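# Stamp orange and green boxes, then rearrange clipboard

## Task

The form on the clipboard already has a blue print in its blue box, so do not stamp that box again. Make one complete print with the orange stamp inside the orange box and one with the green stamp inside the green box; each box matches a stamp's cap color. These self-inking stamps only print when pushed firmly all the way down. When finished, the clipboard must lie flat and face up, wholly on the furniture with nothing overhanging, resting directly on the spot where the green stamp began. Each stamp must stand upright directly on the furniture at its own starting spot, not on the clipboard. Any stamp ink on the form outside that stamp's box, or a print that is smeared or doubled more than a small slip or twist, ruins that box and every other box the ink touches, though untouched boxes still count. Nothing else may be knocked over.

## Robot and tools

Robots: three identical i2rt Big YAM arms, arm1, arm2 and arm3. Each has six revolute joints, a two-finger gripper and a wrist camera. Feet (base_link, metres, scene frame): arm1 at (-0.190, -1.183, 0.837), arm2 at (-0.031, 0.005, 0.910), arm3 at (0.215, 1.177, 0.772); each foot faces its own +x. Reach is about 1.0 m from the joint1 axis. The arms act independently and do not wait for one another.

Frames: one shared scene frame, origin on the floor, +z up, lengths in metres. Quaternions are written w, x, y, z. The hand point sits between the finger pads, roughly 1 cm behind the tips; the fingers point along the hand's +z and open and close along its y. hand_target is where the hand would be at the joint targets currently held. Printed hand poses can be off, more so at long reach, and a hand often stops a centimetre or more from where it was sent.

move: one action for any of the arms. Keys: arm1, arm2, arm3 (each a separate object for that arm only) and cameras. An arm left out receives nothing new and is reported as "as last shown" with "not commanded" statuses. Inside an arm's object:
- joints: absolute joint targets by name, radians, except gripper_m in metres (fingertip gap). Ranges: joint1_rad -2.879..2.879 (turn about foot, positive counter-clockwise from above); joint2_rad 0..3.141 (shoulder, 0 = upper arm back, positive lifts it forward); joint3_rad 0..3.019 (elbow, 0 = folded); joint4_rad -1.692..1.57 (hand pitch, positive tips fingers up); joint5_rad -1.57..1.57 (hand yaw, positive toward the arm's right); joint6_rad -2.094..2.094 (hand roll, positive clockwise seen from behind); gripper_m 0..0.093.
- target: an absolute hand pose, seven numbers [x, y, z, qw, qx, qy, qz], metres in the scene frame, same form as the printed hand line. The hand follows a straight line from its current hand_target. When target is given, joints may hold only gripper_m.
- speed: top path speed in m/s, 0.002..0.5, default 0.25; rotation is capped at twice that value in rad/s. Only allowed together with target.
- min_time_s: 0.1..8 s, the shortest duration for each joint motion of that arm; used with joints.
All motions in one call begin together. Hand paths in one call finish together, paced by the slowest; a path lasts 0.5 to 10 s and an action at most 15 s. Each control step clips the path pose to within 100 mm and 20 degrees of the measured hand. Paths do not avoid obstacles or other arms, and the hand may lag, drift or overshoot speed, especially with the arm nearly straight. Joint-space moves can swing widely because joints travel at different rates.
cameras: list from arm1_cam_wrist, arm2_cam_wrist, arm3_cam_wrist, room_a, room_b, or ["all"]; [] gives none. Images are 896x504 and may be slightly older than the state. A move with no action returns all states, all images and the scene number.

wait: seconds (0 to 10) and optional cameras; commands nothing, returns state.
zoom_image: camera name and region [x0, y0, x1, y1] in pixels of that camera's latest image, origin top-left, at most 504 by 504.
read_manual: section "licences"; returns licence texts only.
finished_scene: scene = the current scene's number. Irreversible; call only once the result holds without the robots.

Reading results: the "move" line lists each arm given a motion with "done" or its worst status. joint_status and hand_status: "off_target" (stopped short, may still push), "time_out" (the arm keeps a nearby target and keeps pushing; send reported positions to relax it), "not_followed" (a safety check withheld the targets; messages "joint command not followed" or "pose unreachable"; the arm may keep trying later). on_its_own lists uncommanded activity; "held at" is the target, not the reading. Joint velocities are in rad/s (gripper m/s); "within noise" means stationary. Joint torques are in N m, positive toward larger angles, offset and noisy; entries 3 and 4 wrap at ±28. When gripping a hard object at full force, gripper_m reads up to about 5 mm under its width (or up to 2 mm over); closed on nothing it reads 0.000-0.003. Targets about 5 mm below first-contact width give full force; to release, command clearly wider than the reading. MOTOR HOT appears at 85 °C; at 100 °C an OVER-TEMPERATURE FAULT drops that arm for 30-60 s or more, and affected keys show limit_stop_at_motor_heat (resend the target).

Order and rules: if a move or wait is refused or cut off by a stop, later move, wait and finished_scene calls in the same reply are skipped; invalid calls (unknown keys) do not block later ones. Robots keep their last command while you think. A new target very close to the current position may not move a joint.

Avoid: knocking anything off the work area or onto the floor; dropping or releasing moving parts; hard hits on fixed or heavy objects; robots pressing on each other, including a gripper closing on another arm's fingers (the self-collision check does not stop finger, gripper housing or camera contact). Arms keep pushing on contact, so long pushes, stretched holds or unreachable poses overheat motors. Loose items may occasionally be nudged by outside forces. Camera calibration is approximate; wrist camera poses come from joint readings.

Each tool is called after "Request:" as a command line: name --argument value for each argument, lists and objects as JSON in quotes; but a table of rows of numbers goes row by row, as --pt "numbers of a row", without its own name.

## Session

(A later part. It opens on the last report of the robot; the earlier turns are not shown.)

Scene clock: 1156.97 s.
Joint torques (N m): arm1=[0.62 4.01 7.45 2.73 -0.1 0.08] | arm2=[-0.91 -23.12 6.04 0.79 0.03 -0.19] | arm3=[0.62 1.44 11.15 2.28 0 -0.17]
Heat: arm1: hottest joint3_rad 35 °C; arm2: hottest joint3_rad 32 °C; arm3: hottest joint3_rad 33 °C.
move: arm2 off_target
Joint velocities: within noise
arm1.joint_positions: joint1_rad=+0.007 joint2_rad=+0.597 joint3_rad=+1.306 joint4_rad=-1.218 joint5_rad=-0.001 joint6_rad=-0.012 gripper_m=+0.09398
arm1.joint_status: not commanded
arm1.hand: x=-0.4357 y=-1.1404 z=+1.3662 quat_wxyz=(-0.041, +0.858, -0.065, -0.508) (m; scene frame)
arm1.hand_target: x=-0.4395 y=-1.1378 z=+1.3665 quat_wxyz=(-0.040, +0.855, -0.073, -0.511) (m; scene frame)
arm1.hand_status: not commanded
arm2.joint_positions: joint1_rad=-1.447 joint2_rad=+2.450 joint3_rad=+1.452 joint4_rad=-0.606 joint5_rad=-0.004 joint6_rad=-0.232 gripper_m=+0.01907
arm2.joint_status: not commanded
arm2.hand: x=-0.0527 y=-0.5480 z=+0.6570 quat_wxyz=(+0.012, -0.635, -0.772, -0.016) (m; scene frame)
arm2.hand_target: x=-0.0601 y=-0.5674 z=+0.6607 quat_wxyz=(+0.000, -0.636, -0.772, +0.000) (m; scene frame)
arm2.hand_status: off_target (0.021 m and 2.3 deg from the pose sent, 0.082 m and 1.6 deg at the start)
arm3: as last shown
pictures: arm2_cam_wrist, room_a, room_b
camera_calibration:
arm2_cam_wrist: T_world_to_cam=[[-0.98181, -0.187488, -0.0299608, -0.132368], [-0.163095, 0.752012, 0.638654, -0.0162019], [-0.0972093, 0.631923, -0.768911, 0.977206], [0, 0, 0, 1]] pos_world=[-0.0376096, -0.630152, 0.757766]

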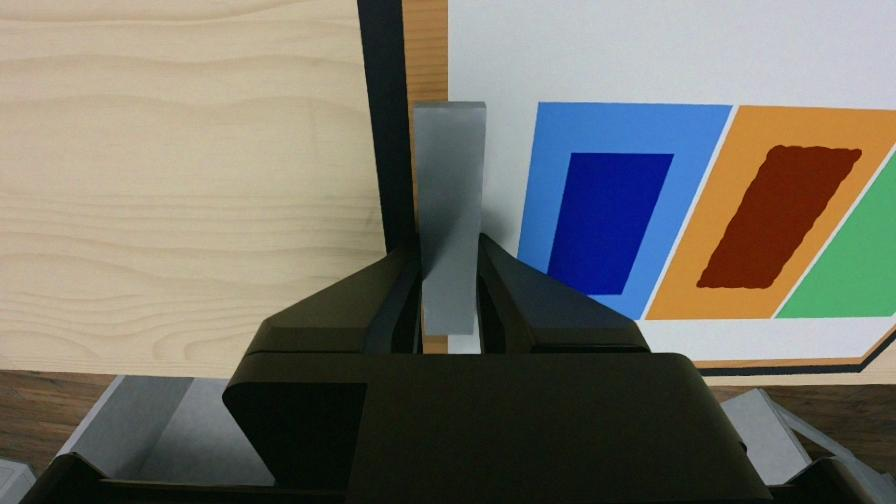

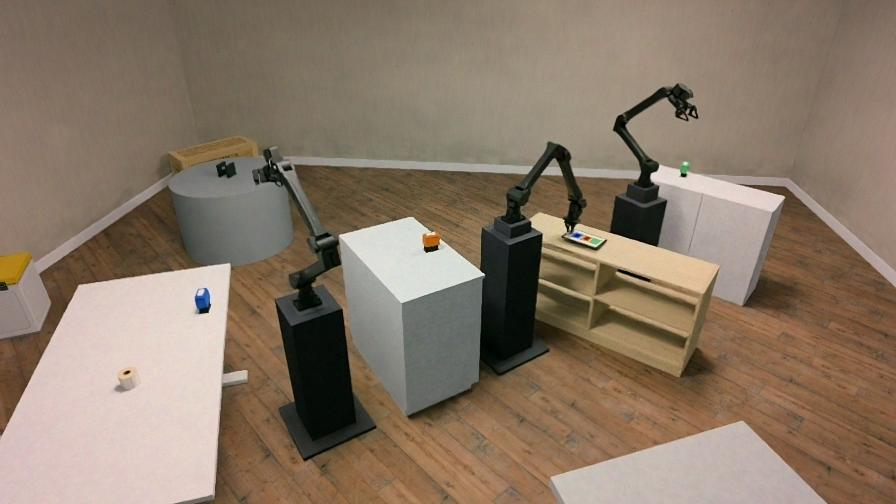

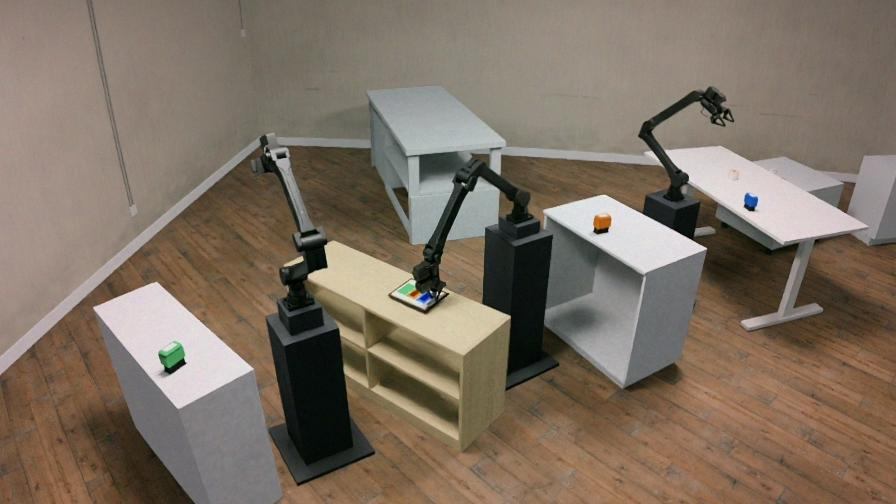

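Request:
move --arm2 '{"target": [-0.06, -0.566, 0.636, 0.0075, 0.636, 0.772, -0.009], "speed": 0.05}' --cameras '["arm2_cam_wrist", "room_a", "room_b"]'

Request:
zoom_image --camera "room_a" --region '[530, 190, 630, 270]'

Request:
zoom_image --camera "room_b" --region '[370, 230, 470, 320]'

Scene clock: 1168.33 s.
Joint torques (N m): arm1=[0.62 4.01 7.45 2.74 -0.1 0.09] | arm2=[-0.91 -22.95 5.59 0.92 0.03 -0.19] | arm3=[0.62 1.9 11.1 2.15 -0.01 -0.12]
Heat: arm1: hottest joint3_rad 35 °C; arm2: hottest joint3_rad 32 °C; arm3: hottest joint3_rad 33 °C.
move: arm2 off_target
Joint velocities: within noise
arm1, arm3: as last shown
arm2.joint_positions: joint1_rad=-1.447 joint2_rad=+2.489 joint3_rad=+1.452 joint4_rad=-0.535 joint5_rad=-0.005 joint6_rad=-0.233 gripper_m=+0.01907
arm2.joint_status: not commanded
arm2.hand: x=-0.0529 y=-0.5504 z=+0.6360 quat_wxyz=(+0.002, -0.635, -0.772, -0.004) (m; scene frame)
arm2.hand_target: x=-0.0602 y=-0.5658 z=+0.6366 quat_wxyz=(-0.007, -0.636, -0.772, +0.009) (m; scene frame)
arm2.hand_status: off_target (0.017 m and 1.8 deg from the pose sent, 0.029 m and 3.7 deg at the start)
pictures: arm2_cam_wrist, room_a, room_b
camera_calibration:
arm2_cam_wrist: T_world_to_cam=[[-0.981744, -0.188764, -0.0233853, -0.138599], [-0.163072, 0.772018, 0.614325, 0.0254476], [-0.0979085, 0.606924, -0.788706, 0.961235], [0, 0, 0, 1]] pos_world=[-0.0378058, -0.629204, 0.739257]

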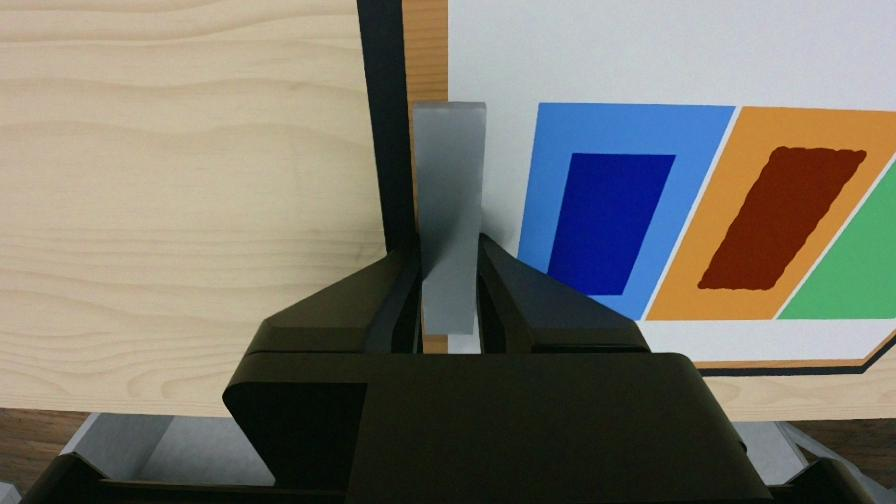

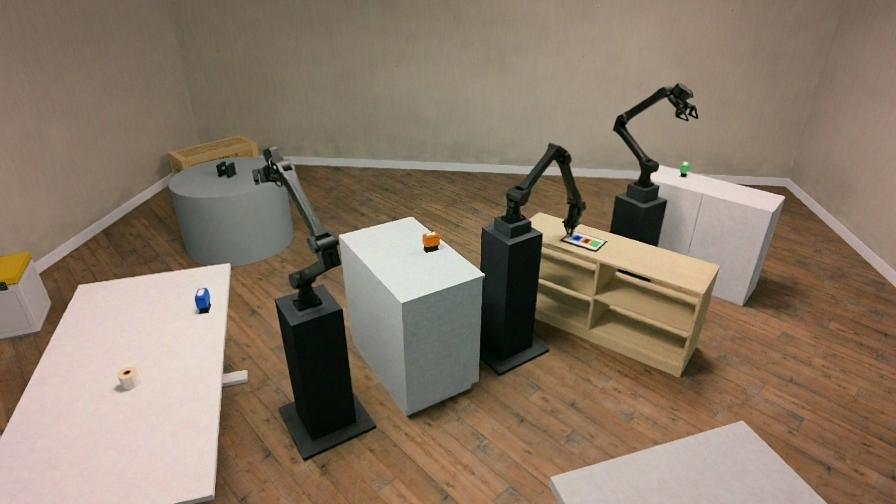

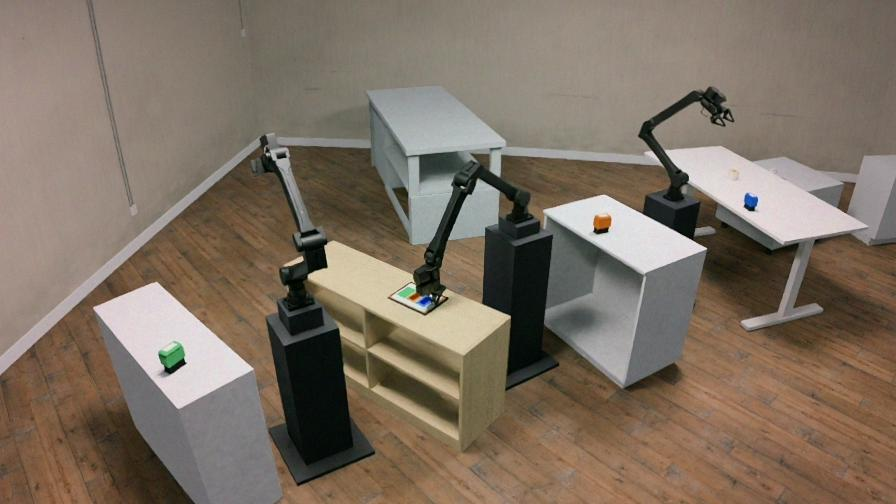

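Scaled by 5.040 from the camera's 896x504 image, which has a finer 1280x720 frame.

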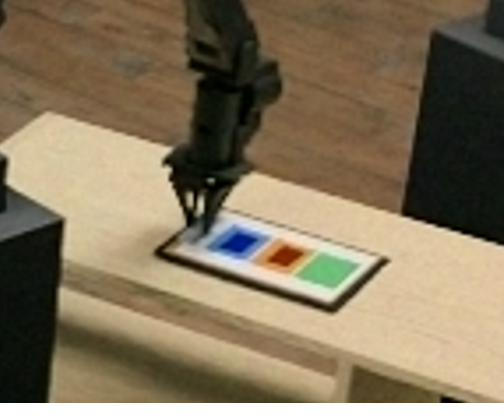

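Scaled by 5.040 from the camera's 896x504 image, which has a finer 1280x720 frame.

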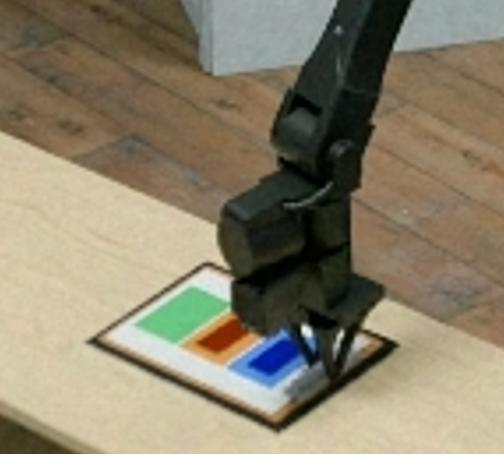

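Request:
move --arm2 '{"target": [-0.06, -0.564, 0.624, 0.0075, 0.636, 0.772, -0.009], "speed": 0.04}' --cameras '["arm2_cam_wrist"]'

Request:
move --arm2 '{"joints": {"gripper_m": 0.05}}' --cameras '["arm2_cam_wrist"]'

Scene clock: 1175.20 s.
Joint torques (N m): arm1=[0.62 3.96 7.45 2.76 -0.1 0.08] | arm2=[-0.85 -21.13 5.96 1.13 0.03 -0.18] | arm3=[0.32 1.49 11.07 2.13 -0.01 -0.15]
Heat: arm1: hottest joint3_rad 35 °C; arm2: hottest joint3_rad 32 °C; arm3: hottest joint3_rad 33 °C.
move: arm2 off_target
Joint velocities: within noise
arm1, arm3: as last shown
arm2.joint_positions: joint1_rad=-1.447 joint2_rad=+2.494 joint3_rad=+1.452 joint4_rad=-0.522 joint5_rad=-0.005 joint6_rad=-0.233 gripper_m=+0.01907
arm2.joint_status: not commanded
arm2.hand: x=-0.0530 y=-0.5515 z=+0.6331 quat_wxyz=(+0.000, -0.635, -0.772, -0.001) (m; scene frame)
arm2.hand_target: x=-0.0601 y=-0.5635 z=+0.6247 quat_wxyz=(-0.007, -0.636, -0.772, +0.009) (m; scene frame)
arm2.hand_status: off_target (0.017 m and 1.4 deg from the pose sent, 0.020 m and 1.9 deg at the start)
pictures: arm2_cam_wrist
camera_calibration:
arm2_cam_wrist: T_world_to_cam=[[-0.981742, -0.188978, -0.0216694, -0.140119], [-0.162966, 0.776864, 0.608214, 0.0346865], [-0.098105, 0.60064, -0.793477, 0.959211], [0, 0, 0, 1]] pos_world=[-0.0378047, -0.629567, 0.736979]

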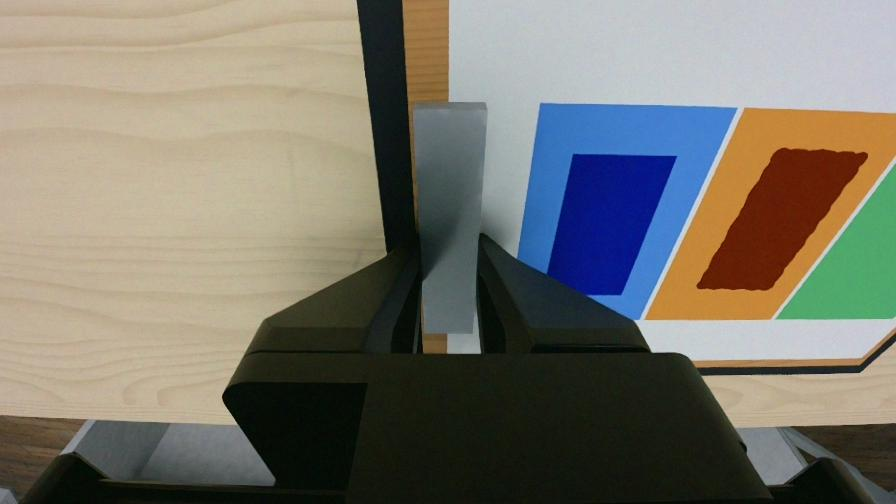

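Scene clock: 1175.83 s.
Joint torques (N m): arm1=[0.62 4.01 7.43 2.74 -0.1 0.08] | arm2=[-0.85 -21.66 5.42 1.02 0.02 -0.19] | arm3=[0.62 1.67 10.99 2.15 0.03 -0.12]
Heat: arm1: hottest joint3_rad 35 °C; arm2: hottest joint3_rad 32 °C; arm3: hottest joint3_rad 33 °C.
move: arm2 done
Joint velocities: within noise
arm1, arm3: as last shown
arm2.joint_positions: joint1_rad=-1.448 joint2_rad=+2.498 joint3_rad=+1.460 joint4_rad=-0.518 joint5_rad=-0.005 joint6_rad=-0.233 gripper_m=+0.04984
arm2.joint_status: all done
arm2.hand: x=-0.0533 y=-0.5553 z=+0.6325 quat_wxyz=(-0.003, -0.635, -0.772, +0.002) (m; scene frame)
arm2.hand_target: x=-0.0601 y=-0.5635 z=+0.6247 quat_wxyz=(-0.007, -0.636, -0.772, +0.009) (m; scene frame)
arm2.hand_status: not commanded
pictures: arm2_cam_wrist
camera_calibration:
arm2_cam_wrist: T_world_to_cam=[[-0.981815, -0.188799, -0.0198556, -0.142297], [-0.162469, 0.781546, 0.60232, 0.044236], [-0.098199, 0.594593, -0.798008, 0.960479], [0, 0, 0, 1]] pos_world=[-0.0382039, -0.632532, 0.737]

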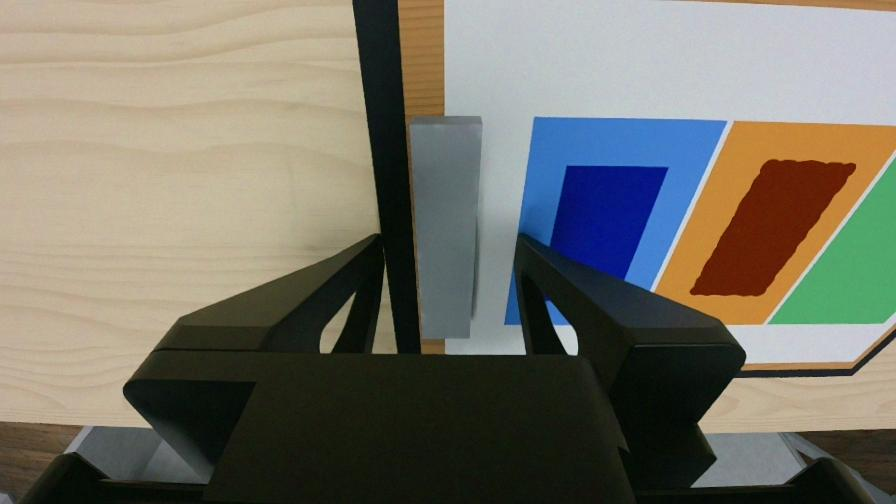

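Request:
move --arm2 '{"target": [-0.058, -0.56, 0.80, 0, 0.636, 0.772, 0], "speed": 0.2}' --cameras '["arm2_cam_wrist"]'

Request:
move --arm2 '{"joints": {"joint2_rad": 0.65, "joint3_rad": 1.38, "joint4_rad": -1.3, "joint6_rad": 0.0}, "min_time_s": 3}'

Request:
move --arm2 '{"joints": {"joint1_rad": 0.3}, "min_time_s": 3}' --arm1 '{"joints": {"joint1_rad": -1.6}, "min_time_s": 3}' --cameras '["arm1_cam_wrist", "room_b"]'

Scene clock: 1191.70 s.
Joint torques (N m): arm1=[0.67 4.01 7.45 2.74 -0.1 0.09] | arm2=[-0.5 -22.48 5.07 -0.13 0.04 -0.15] | arm3=[0.26 1.44 11.06 2.11 -0.03 -0.17]
Heat: arm1: hottest joint3_rad 35 °C; arm2: hottest joint3_rad 32 °C; arm3: hottest joint3_rad 33 °C.
move: arm2 done
Joint velocities: within noise
arm1, arm3: as last shown
arm2.joint_positions: joint1_rad=-1.448 joint2_rad=+2.161 joint3_rad=+1.400 joint4_rad=-0.784 joint5_rad=-0.005 joint6_rad=-0.233 gripper_m=+0.04993
arm2.joint_status: not commanded
arm2.hand: x=-0.0532 y=-0.5654 z=+0.8018 quat_wxyz=(-0.006, -0.635, -0.772, +0.007) (m; scene frame)
arm2.hand_target: x=-0.0580 y=-0.5600 z=+0.7999 quat_wxyz=(+0.000, -0.636, -0.772, +0.000) (m; scene frame)
arm2.hand_status: done (0.007 m and 1.0 deg from the pose sent, 0.168 m and 0.4 deg at the start)
pictures: arm2_cam_wrist
camera_calibration:
arm2_cam_wrist: T_world_to_cam=[[-0.981821, -0.189002, -0.0174835, -0.142695], [-0.162259, 0.787951, 0.593974, -0.0394615], [-0.0984863, 0.586013, -0.804295, 1.10169], [0, 0, 0, 1]] pos_world=[-0.0380022, -0.641481, 0.907029]

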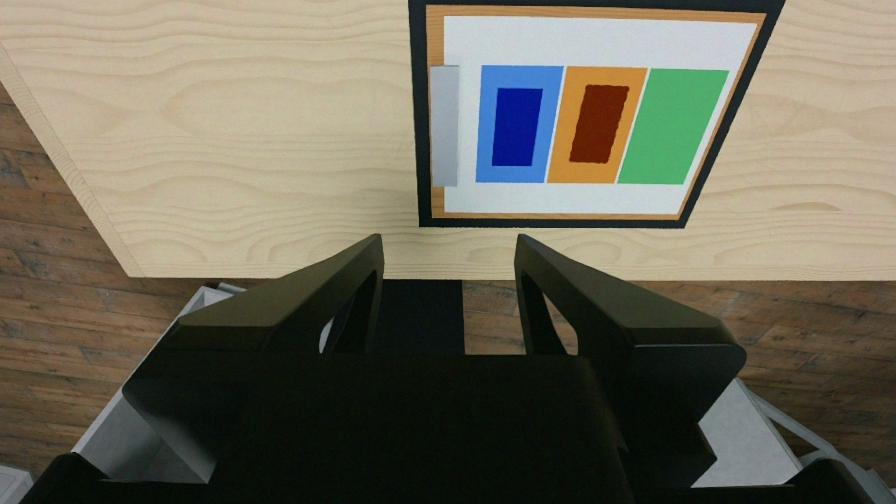

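Scene clock: 1195.47 s.
Joint torques (N m): arm1=[0.62 4.01 7.45 2.76 -0.1 0.08] | arm2=[-0.44 0.79 6.58 1.29 0.06 0.06] | arm3=[0.44 1.44 11.08 2.18 -0.02 -0.11]
Heat: arm1: hottest joint3_rad 35 °C; arm2: hottest joint3_rad 32 °C; arm3: hottest joint3_rad 33 °C.
move: arm2 done
Joint velocities: within noise
arm1: as last shown
arm2.joint_positions: joint1_rad=-1.448 joint2_rad=+0.646 joint3_rad=+1.383 joint4_rad=-1.286 joint5_rad=-0.005 joint6_rad=-0.011 gripper_m=+0.04993
arm2.joint_status: all done
arm2.hand: x=-0.0388 y=-0.2536 z=+1.4483 quat_wxyz=(-0.335, -0.625, -0.611, +0.352) (m; scene frame)
arm2.hand_target: x=-0.0412 y=-0.2535 z=+1.4431 quat_wxyz=(-0.329, -0.635, -0.608, +0.345) (m; scene frame)
arm2.hand_status: not commanded
arm3.joint_positions: joint1_rad=+0.157 joint2_rad=+0.638 joint3_rad=+1.390 joint4_rad=-1.193 joint5_rad=-0.007 joint6_rad=+0.122 gripper_m=+0.09396
arm3.joint_status: not commanded
arm3.hand: x=+0.4776 y=+1.1686 z=+1.3377 quat_wxyz=(-0.534, -0.061, -0.843, -0.032) (m; scene frame)
arm3.hand_target: x=+0.4747 y=+1.1686 z=+1.3512 quat_wxyz=(-0.547, -0.060, -0.835, -0.033) (m; scene frame)
arm3.hand_status: not commanded
pictures: none

Scene clock: 1198.93 s.
Joint torques (N m): arm1=[0.62 3.84 7.51 2.74 -0.11 0.08] | arm2=[0.91 1.2 6.61 1.33 0.06 0.01] | arm3=[0.67 1.38 11.03 2.18 0.02 -0.14]
Heat: arm1: hottest joint3_rad 35 °C; arm2: hottest joint3_rad 32 °C; arm3: hottest joint3_rad 33 °C.
move: arm1 done; arm2 done
Joint velocities: within noise
arm1.joint_positions: joint1_rad=-1.593 joint2_rad=+0.597 joint3_rad=+1.306 joint4_rad=-1.218 joint5_rad=+0.000 joint6_rad=-0.011 gripper_m=+0.09398
arm1.joint_status: all done
arm1.hand: x=-0.1377 y=-0.9321 z=+1.3629 quat_wxyz=(-0.388, +0.553, -0.664, -0.321) (m; scene frame)
arm1.hand_target: x=-0.1350 y=-0.9283 z=+1.3632 quat_wxyz=(-0.390, +0.545, -0.667, -0.324) (m; scene frame)
arm1.hand_status: not commanded
arm2.joint_positions: joint1_rad=+0.289 joint2_rad=+0.646 joint3_rad=+1.383 joint4_rad=-1.286 joint5_rad=-0.004 joint6_rad=-0.010 gripper_m=+0.04993
arm2.joint_status: all done
arm2.hand: x=+0.2235 y=+0.0334 z=+1.4498 quat_wxyz=(-0.487, +0.059, -0.871, -0.034) (m; scene frame)
arm2.hand_target: x=+0.2231 y=+0.0360 z=+1.4446 quat_wxyz=(-0.478, +0.059, -0.876, -0.038) (m; scene frame)
arm2.hand_status: not commanded
arm3: as last shown
pictures: arm1_cam_wrist, room_b
camera_calibration:
arm1_cam_wrist: T_world_to_cam=[[0.984777, -0.173453, 0.0113168, -0.0427149], [-0.154001, -0.900823, -0.405958, -0.305639], [0.080609, 0.398035, -0.913822, 1.75576], [0, 0, 0, 1]] pos_world=[-0.146534, -0.98159, 1.48086]

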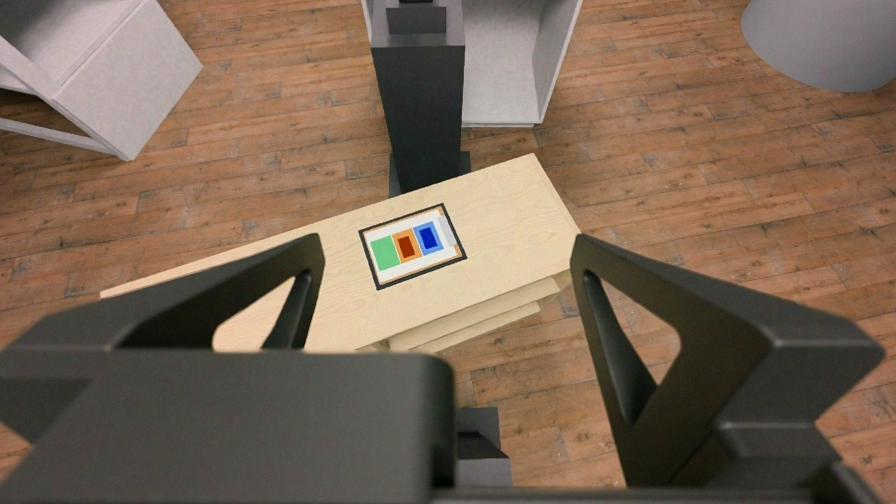

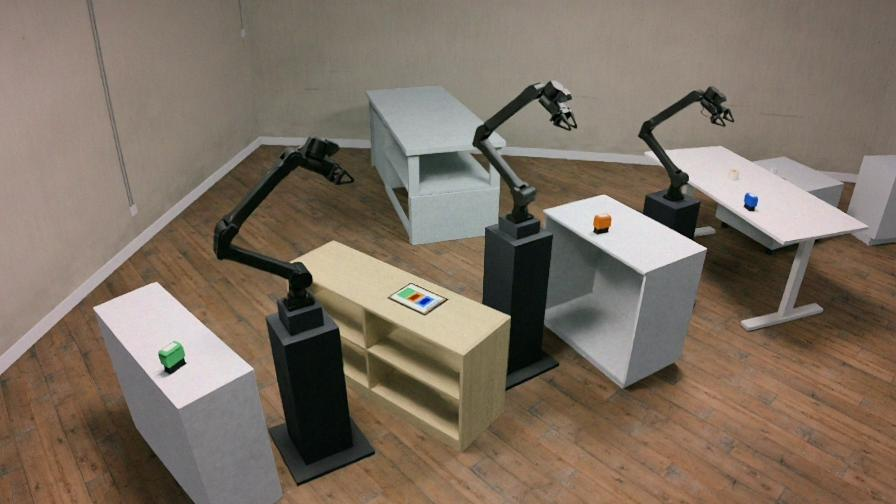

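Request:
move --arm1 '{"target": [-0.056, -0.548, 0.80, 0, -0.7716, 0.6361, 0], "speed": 0.3, "joints": {"gripper_m": 0.055}}' --cameras '["arm1_cam_wrist"]'

Scene clock: 1218.23 s.
Joint torques (N m): arm1=[1.85 -16.56 11.15 0.32 -0.08 -0.16] | arm2=[0.97 1.26 6.58 1.32 0.03 0.02] | arm3=[0.21 1.79 10.93 2.15 0.04 -0.16]
Heat: arm1: hottest joint3_rad 35 °C; arm2: hottest joint3_rad 32 °C; arm3: hottest joint3_rad 33 °C.
move: arm1 off_target
Joint velocities: within noise
arm1.joint_positions: joint1_rad=-1.617 joint2_rad=+2.216 joint3_rad=+1.699 joint4_rad=-1.083 joint5_rad=+0.005 joint6_rad=-0.385 gripper_m=+0.05512
arm1.joint_status: all done
arm1.hand: x=-0.0564 y=-0.5689 z=+0.7893 quat_wxyz=(+0.016, +0.766, -0.643, +0.007) (m; scene frame)
arm1.hand_target: x=-0.0562 y=-0.5489 z=+0.8004 quat_wxyz=(+0.000, +0.772, -0.636, +0.000) (m; scene frame)
arm1.hand_status: off_target (0.024 m and 2.2 deg from the pose sent, 0.687 m and 63.9 deg at the start)
arm2.joint_positions: joint1_rad=+0.290 joint2_rad=+0.646 joint3_rad=+1.383 joint4_rad=-1.286 joint5_rad=-0.004 joint6_rad=-0.010 gripper_m=+0.04993
arm2.joint_status: not commanded
arm2.hand: x=+0.2235 y=+0.0335 z=+1.4498 quat_wxyz=(-0.487, +0.059, -0.871, -0.034) (m; scene frame)
arm2.hand_target: x=+0.2231 y=+0.0361 z=+1.4446 quat_wxyz=(-0.478, +0.059, -0.876, -0.038) (m; scene frame)
arm2.hand_status: not commanded
arm3: as last shown
pictures: arm1_cam_wrist
camera_calibration:
arm1_cam_wrist: T_world_to_cam=[[0.982862, 0.183463, -0.017983, 0.172819], [0.154908, -0.769107, 0.620062, -0.916323], [0.0999278, -0.612221, -0.784347, 0.404599], [0, 0, 0, 1]] pos_world=[-0.0683421, -0.488753, 0.88863]

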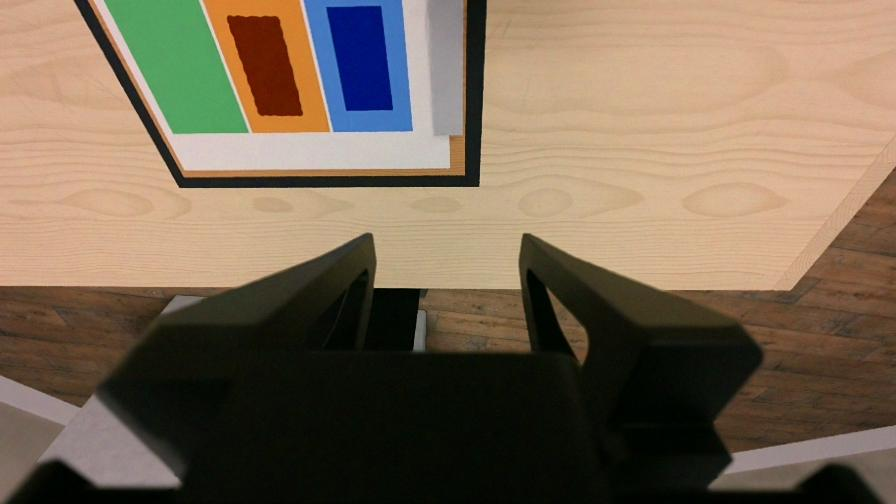

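Request:
move --arm1 '{"target": [-0.058, -0.524, 0.705, -0.0077, 0.7716, -0.6361, -0.0064], "speed": 0.15}' --cameras '["arm1_cam_wrist"]'

Scene clock: 1239.90 s.
Joint torques (N m): arm1=[1.96 -17.49 10.39 0.94 -0.23 -0.08] | arm2=[0.97 1.26 6.6 1.33 0.06 0.02] | arm3=[0.44 2.02 11.11 2.26 -0.01 -0.14]
Heat: arm1: hottest joint3_rad 35 °C; arm2: hottest joint3_rad 32 °C; arm3: hottest joint3_rad 33 °C.
move: arm1 off_target
Joint velocities: within noise
arm1.joint_positions: joint1_rad=-1.609 joint2_rad=+2.396 joint3_rad=+1.764 joint4_rad=-0.961 joint5_rad=+0.005 joint6_rad=-0.385 gripper_m=+0.05512
arm1.joint_status: not commanded
arm1.hand: x=-0.0580 y=-0.5486 z=+0.6976 quat_wxyz=(+0.013, +0.768, -0.640, +0.006) (m; scene frame)
arm1.hand_target: x=-0.0584 y=-0.5250 z=+0.7059 quat_wxyz=(-0.008, +0.772, -0.636, -0.007) (m; scene frame)
arm1.hand_status: off_target (0.026 m and 2.8 deg from the pose sent, 0.096 m and 3.3 deg at the start)
arm2, arm3: as last shown
pictures: arm1_cam_wrist
camera_calibration:
arm1_cam_wrist: T_world_to_cam=[[0.981398, 0.191375, -0.0153148, 0.171344], [0.160156, -0.772088, 0.615004, -0.841351], [0.105872, -0.606016, -0.788376, 0.351843], [0, 0, 0, 1]] pos_world=[-0.0706592, -0.469166, 0.797443]

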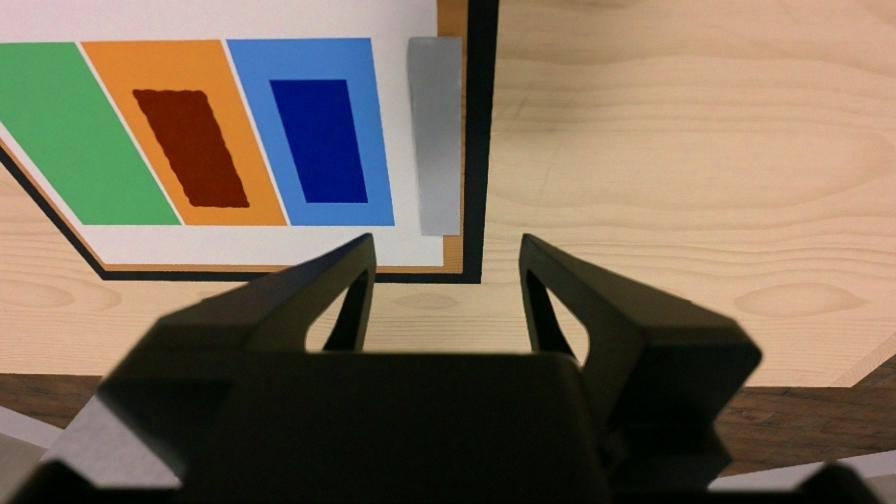

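Request:
move --arm1 '{"target": [-0.064, -0.514, 0.662, -0.0135, 0.7714, -0.636, -0.011], "speed": 0.08}' --cameras '["arm1_cam_wrist"]'

Scene clock: 1266.50 s.
Joint torques (N m): arm1=[1.9 -17.61 10.13 1.01 -0.24 0.03] | arm2=[0.79 1.2 6.67 1.33 0.04 0.02] | arm3=[0.44 2.02 11.12 2.26 -0.01 -0.17]
Heat: arm1: hottest joint3_rad 37 °C; arm2: hottest joint3_rad 32 °C; arm3: hottest joint3_rad 33 °C.
move: arm1 off_target
Joint velocities: within noise
arm1.joint_positions: joint1_rad=-1.598 joint2_rad=+2.476 joint3_rad=+1.801 joint4_rad=-0.900 joint5_rad=+0.003 joint6_rad=-0.385 gripper_m=+0.05512
arm1.joint_status: not commanded
arm1.hand: x=-0.0636 y=-0.5378 z=+0.6574 quat_wxyz=(+0.006, +0.772, -0.636, +0.001) (m; scene frame)
arm1.hand_target: x=-0.0641 y=-0.5149 z=+0.6629 quat_wxyz=(-0.014, +0.771, -0.636, -0.011) (m; scene frame)
arm1.hand_status: off_target (0.024 m and 2.6 deg from the pose sent, 0.050 m and 3.6 deg at the start)
arm2, arm3: as last shown
pictures: arm1_cam_wrist
camera_calibration:
arm1_cam_wrist: T_world_to_cam=[[0.97934, 0.201928, -0.0108583, 0.17675], [0.167677, -0.780863, 0.601778, -0.802907], [0.113037, -0.591166, -0.79859, 0.342456], [0, 0, 0, 1]] pos_world=[-0.0771798, -0.460203, 0.758573]

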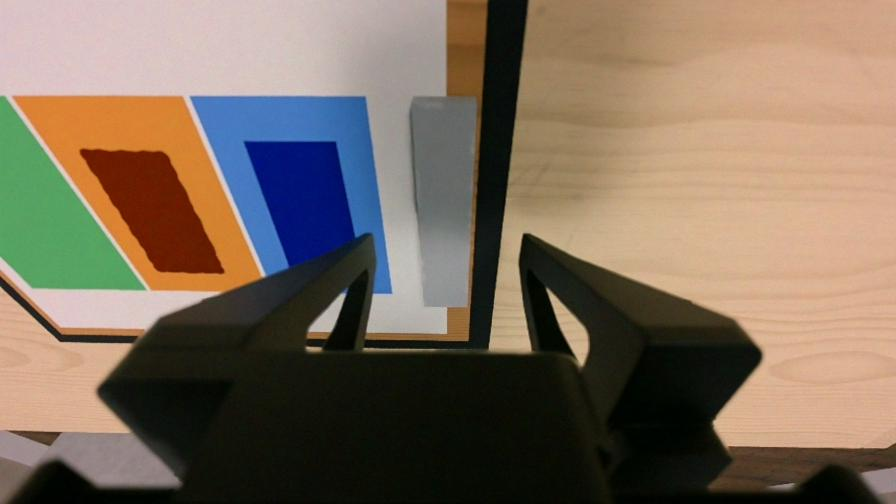

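Request:
move --arm1 '{"target": [-0.0655, -0.5145, 0.645, -0.0135, 0.7714, -0.636, -0.011], "speed": 0.06}' --cameras '["arm1_cam_wrist", "room_b"]'

Request:
zoom_image --camera "arm1_cam_wrist" --region '[330, 60, 600, 360]'

Request:
zoom_image --camera "room_b" --region '[370, 230, 470, 320]'

Scene clock: 1286.30 s.
Joint torques (N m): arm1=[2.02 -17.38 10.14 1.02 -0.23 0.05] | arm2=[0.85 1.38 6.71 1.29 0.05 0] | arm3=[0.79 1.67 10.88 2.13 0 -0.12]
Heat: arm1: hottest joint3_rad 36 °C; arm2: hottest joint3_rad 32 °C; arm3: hottest joint3_rad 33 °C.
move: arm1 off_target
Joint velocities: within noise
arm1.joint_positions: joint1_rad=-1.598 joint2_rad=+2.501 joint3_rad=+1.803 joint4_rad=-0.876 joint5_rad=+0.002 joint6_rad=-0.385 gripper_m=+0.05512
arm1.joint_status: not commanded
arm1.hand: x=-0.0642 y=-0.5386 z=+0.6422 quat_wxyz=(+0.005, +0.772, -0.636, +0.000) (m; scene frame)
arm1.hand_target: x=-0.0658 y=-0.5157 z=+0.6458 quat_wxyz=(-0.013, +0.771, -0.636, -0.011) (m; scene frame)
arm1.hand_status: off_target (0.024 m and 2.5 deg from the pose sent, 0.026 m and 2.6 deg at the start)
arm2, arm3: as last shown
pictures: arm1_cam_wrist, room_b
camera_calibration:
arm1_cam_wrist: T_world_to_cam=[[0.979262, 0.202313, -0.0107642, 0.177479], [0.16807, -0.781547, 0.60078, -0.794107], [0.113133, -0.59013, -0.799342, 0.330998], [0, 0, 0, 1]] pos_world=[-0.0777801, -0.461206, 0.743575]

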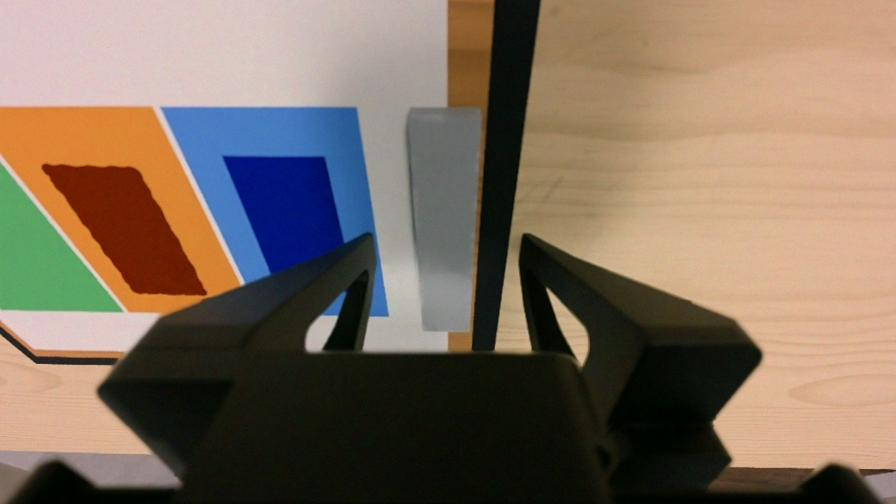

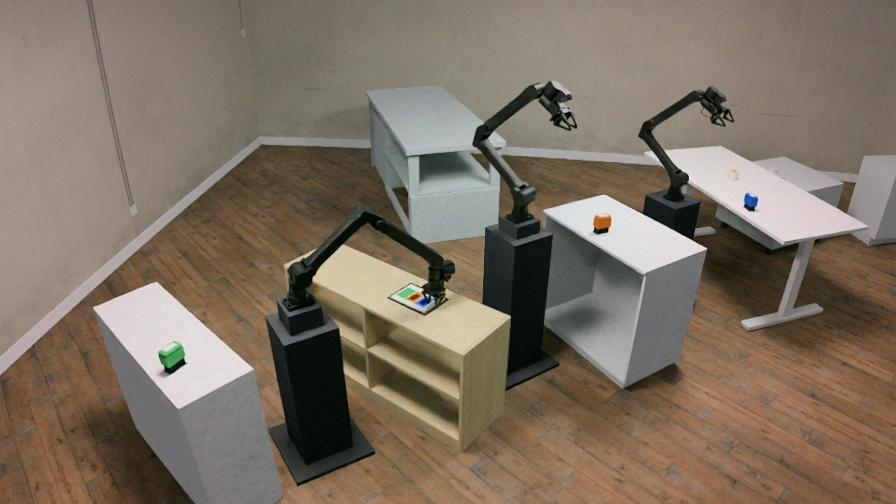

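Scaled by 1.680 from the camera's 896x504 image, which has a finer 1280x720 frame.

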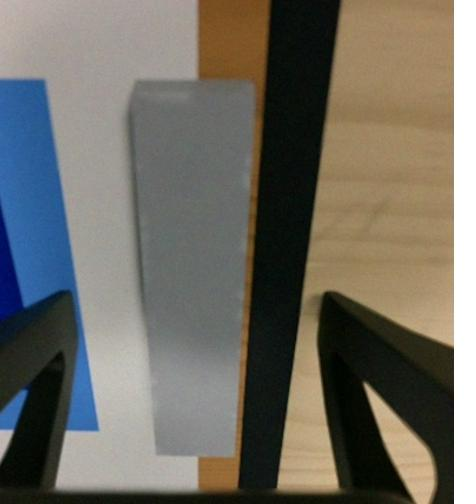

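Scaled by 5.040 from the camera's 896x504 image, which has a finer 1280x720 frame.

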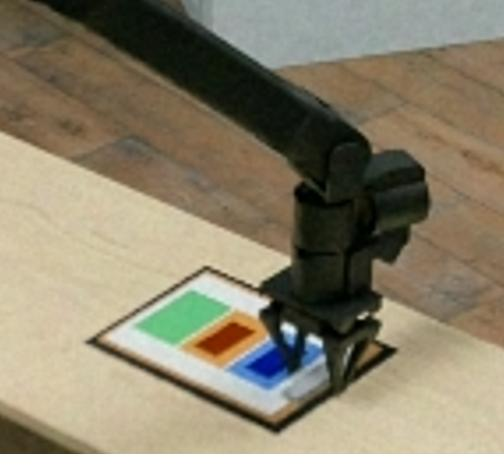

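Request:
move --arm1 '{"target": [-0.067, -0.5145, 0.636, -0.0135, 0.7714, -0.636, -0.011], "speed": 0.05}' --cameras '["arm1_cam_wrist"]'

Request:
zoom_image --camera "arm1_cam_wrist" --region '[330, 60, 600, 360]'

Scene clock: 1293.40 s.
Joint torques (N m): arm1=[2.08 -16.67 9.98 1.11 -0.22 0.07] | arm2=[0.97 1.38 6.65 1.32 0.04 0] | arm3=[0.38 1.49 11.07 2.4 -0.01 -0.11]
Heat: arm1: hottest joint3_rad 37 °C; arm2: hottest joint3_rad 32 °C; arm3: hottest joint3_rad 33 °C.
move: arm1 off_target
Joint velocities: within noise
arm1.joint_positions: joint1_rad=-1.596 joint2_rad=+2.506 joint3_rad=+1.810 joint4_rad=-0.866 joint5_rad=+0.002 joint6_rad=-0.385 gripper_m=+0.05512
arm1.joint_status: not commanded
arm1.hand: x=-0.0646 y=-0.5339 z=+0.6412 quat_wxyz=(+0.000, +0.772, -0.635, -0.003) (m; scene frame)
arm1.hand_target: x=-0.0672 y=-0.5155 z=+0.6367 quat_wxyz=(-0.014, +0.771, -0.636, -0.011) (m; scene frame)
arm1.hand_status: off_target (0.020 m and 1.8 deg from the pose sent, 0.025 m and 2.5 deg at the start)
arm2, arm3: as last shown
pictures: arm1_cam_wrist
camera_calibration:
arm1_cam_wrist: T_world_to_cam=[[0.979, 0.203776, -0.00594406, 0.174632], [0.167752, -0.788679, 0.591477, -0.787525], [0.115841, -0.580053, -0.8063, 0.342993], [0, 0, 0, 1]] pos_world=[-0.0785881, -0.457735, 0.743396]

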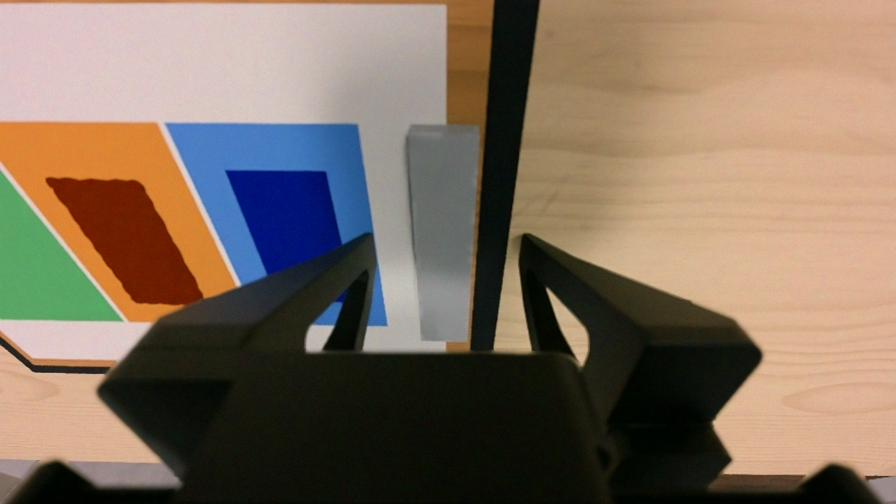

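Scaled by 1.680 from the camera's 896x504 image, which has a finer 1280x720 frame.

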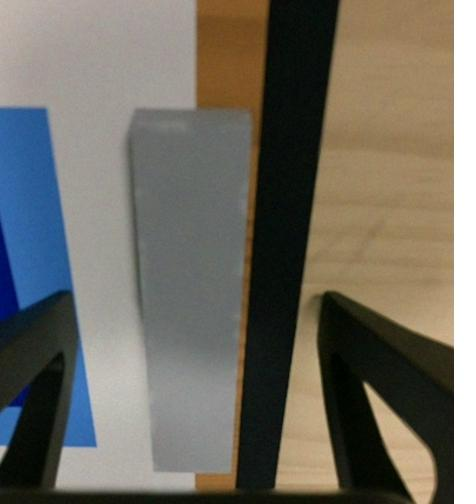

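Request:
move --arm1 '{"target": [-0.068, -0.520, 0.624, -0.0115, 0.7715, -0.636, -0.0095], "speed": 0.05}' --cameras '["arm1_cam_wrist"]'

Scene clock: 1298.40 s.
Joint torques (N m): arm1=[2.02 -15.85 9.02 1.35 -0.18 0.07] | arm2=[1.08 1.44 6.67 1.33 0.03 0.01] | arm3=[0.44 1.08 11.07 2.21 -0.01 -0.13]
Heat: arm1: hottest joint3_rad 37 °C; arm2: hottest joint3_rad 32 °C; arm3: hottest joint3_rad 33 °C.
move: arm1 off_target
Joint velocities: within noise
arm1.joint_positions: joint1_rad=-1.596 joint2_rad=+2.507 joint3_rad=+1.810 joint4_rad=-0.851 joint5_rad=+0.002 joint6_rad=-0.385 gripper_m=+0.05512
arm1.joint_status: not commanded
arm1.hand: x=-0.0640 y=-0.5305 z=+0.6407 quat_wxyz=(-0.007, +0.772, -0.635, -0.006) (m; scene frame)
arm1.hand_target: x=-0.0681 y=-0.5210 z=+0.6246 quat_wxyz=(-0.012, +0.772, -0.636, -0.010) (m; scene frame)
arm1.hand_status: off_target (0.020 m and 0.7 deg from the pose sent, 0.022 m and 1.5 deg at the start)
arm2, arm3: as last shown
pictures: arm1_cam_wrist
camera_calibration:
arm1_cam_wrist: T_world_to_cam=[[0.979017, 0.203779, -0.000783566, 0.170012], [0.166335, -0.796891, 0.580773, -0.782299], [0.117725, -0.568716, -0.814065, 0.355683], [0, 0, 0, 1]] pos_world=[-0.0781937, -0.455769, 0.74402]

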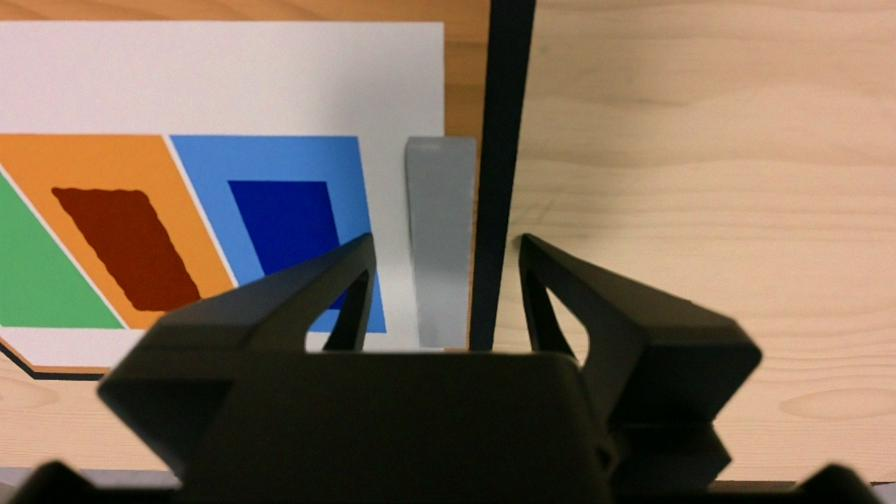

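Request:
move --arm1 '{"joints": {"gripper_m": 0.012}}' --cameras '["arm1_cam_wrist", "room_a", "room_b"]'

Request:
zoom_image --camera "room_a" --region '[530, 190, 630, 270]'

Request:
zoom_image --camera "arm1_cam_wrist" --region '[330, 60, 600, 360]'

Scene clock: 1313.40 s.
Joint torques (N m): arm1=[1.73 -15.85 9.03 1.14 -0.22 0.06] | arm2=[1.08 1.32 6.58 1.37 0.04 0] | arm3=[-0.38 1.73 10.96 2.04 -0.02 -0.11]
Heat: arm1: hottest joint3_rad 37 °C; arm2: hottest joint3_rad 32 °C; arm3: hottest joint3_rad 33 °C.
move: arm1 off_target
Joint velocities: within noise
arm1.joint_positions: joint1_rad=-1.591 joint2_rad=+2.507 joint3_rad=+1.810 joint4_rad=-0.845 joint5_rad=+0.003 joint6_rad=-0.384 gripper_m=+0.01921
arm1.joint_status: gripper_m off_target (ended at +0.01925, target +0.01200)
arm1.hand: x=-0.0663 y=-0.5286 z=+0.6408 quat_wxyz=(-0.009, +0.773, -0.634, -0.007) (m; scene frame)
arm1.hand_target: x=-0.0683 y=-0.5210 z=+0.6246 quat_wxyz=(-0.012, +0.772, -0.636, -0.010) (m; scene frame)
arm1.hand_status: not commanded
arm2: as last shown
arm3.joint_positions: joint1_rad=+0.157 joint2_rad=+0.638 joint3_rad=+1.390 joint4_rad=-1.193 joint5_rad=-0.007 joint6_rad=+0.122 gripper_m=+0.09396
arm3.joint_status: not commanded
arm3.hand: x=+0.4776 y=+1.1686 z=+1.3377 quat_wxyz=(-0.534, -0.061, -0.843, -0.032) (m; scene frame)
arm3.hand_target: x=+0.4747 y=+1.1686 z=+1.3512 quat_wxyz=(-0.547, -0.060, -0.835, -0.033) (m; scene frame)
arm3.hand_status: not commanded
pictures: arm1_cam_wrist, room_a, room_b
camera_calibration:
arm1_cam_wrist: T_world_to_cam=[[0.978249, 0.207418, 0.00238377, 0.171736], [0.168096, -0.79942, 0.576777, -0.779075], [0.12154, -0.563831, -0.816898, 0.361718], [0, 0, 0, 1]] pos_world=[-0.0810048, -0.454481, 0.74443]

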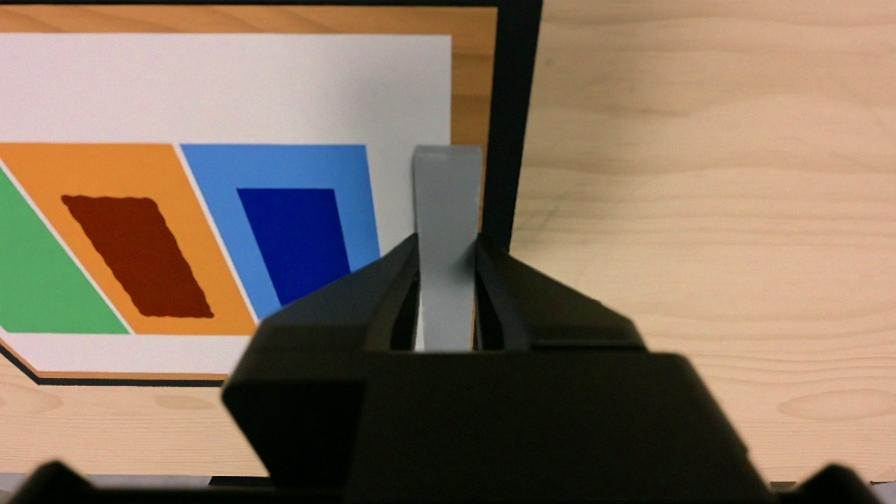

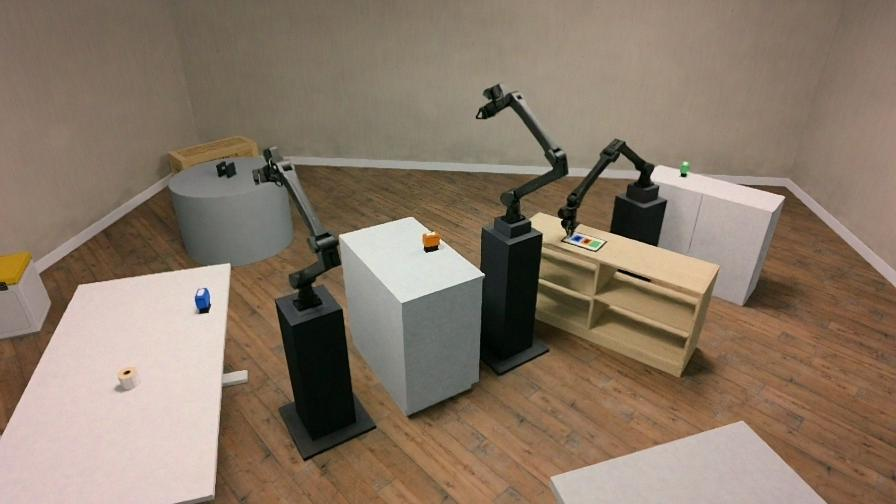

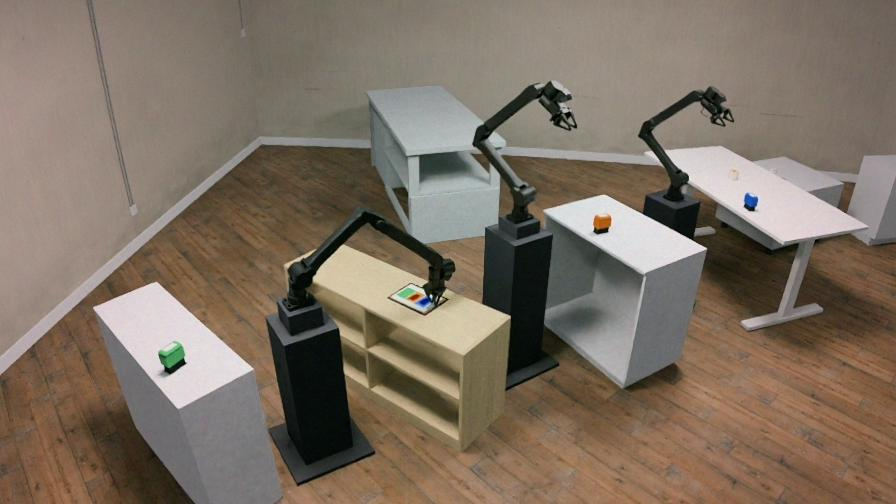

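Scaled by 5.040 from the camera's 896x504 image, which has a finer 1280x720 frame.

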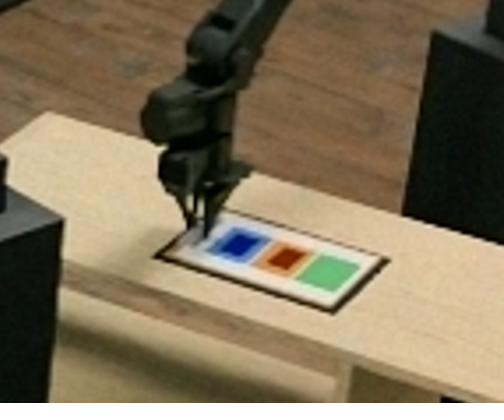

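Scaled by 1.680 from the camera's 896x504 image, which has a finer 1280x720 frame.

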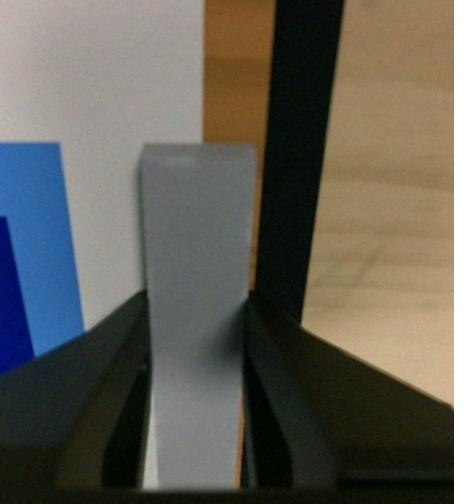

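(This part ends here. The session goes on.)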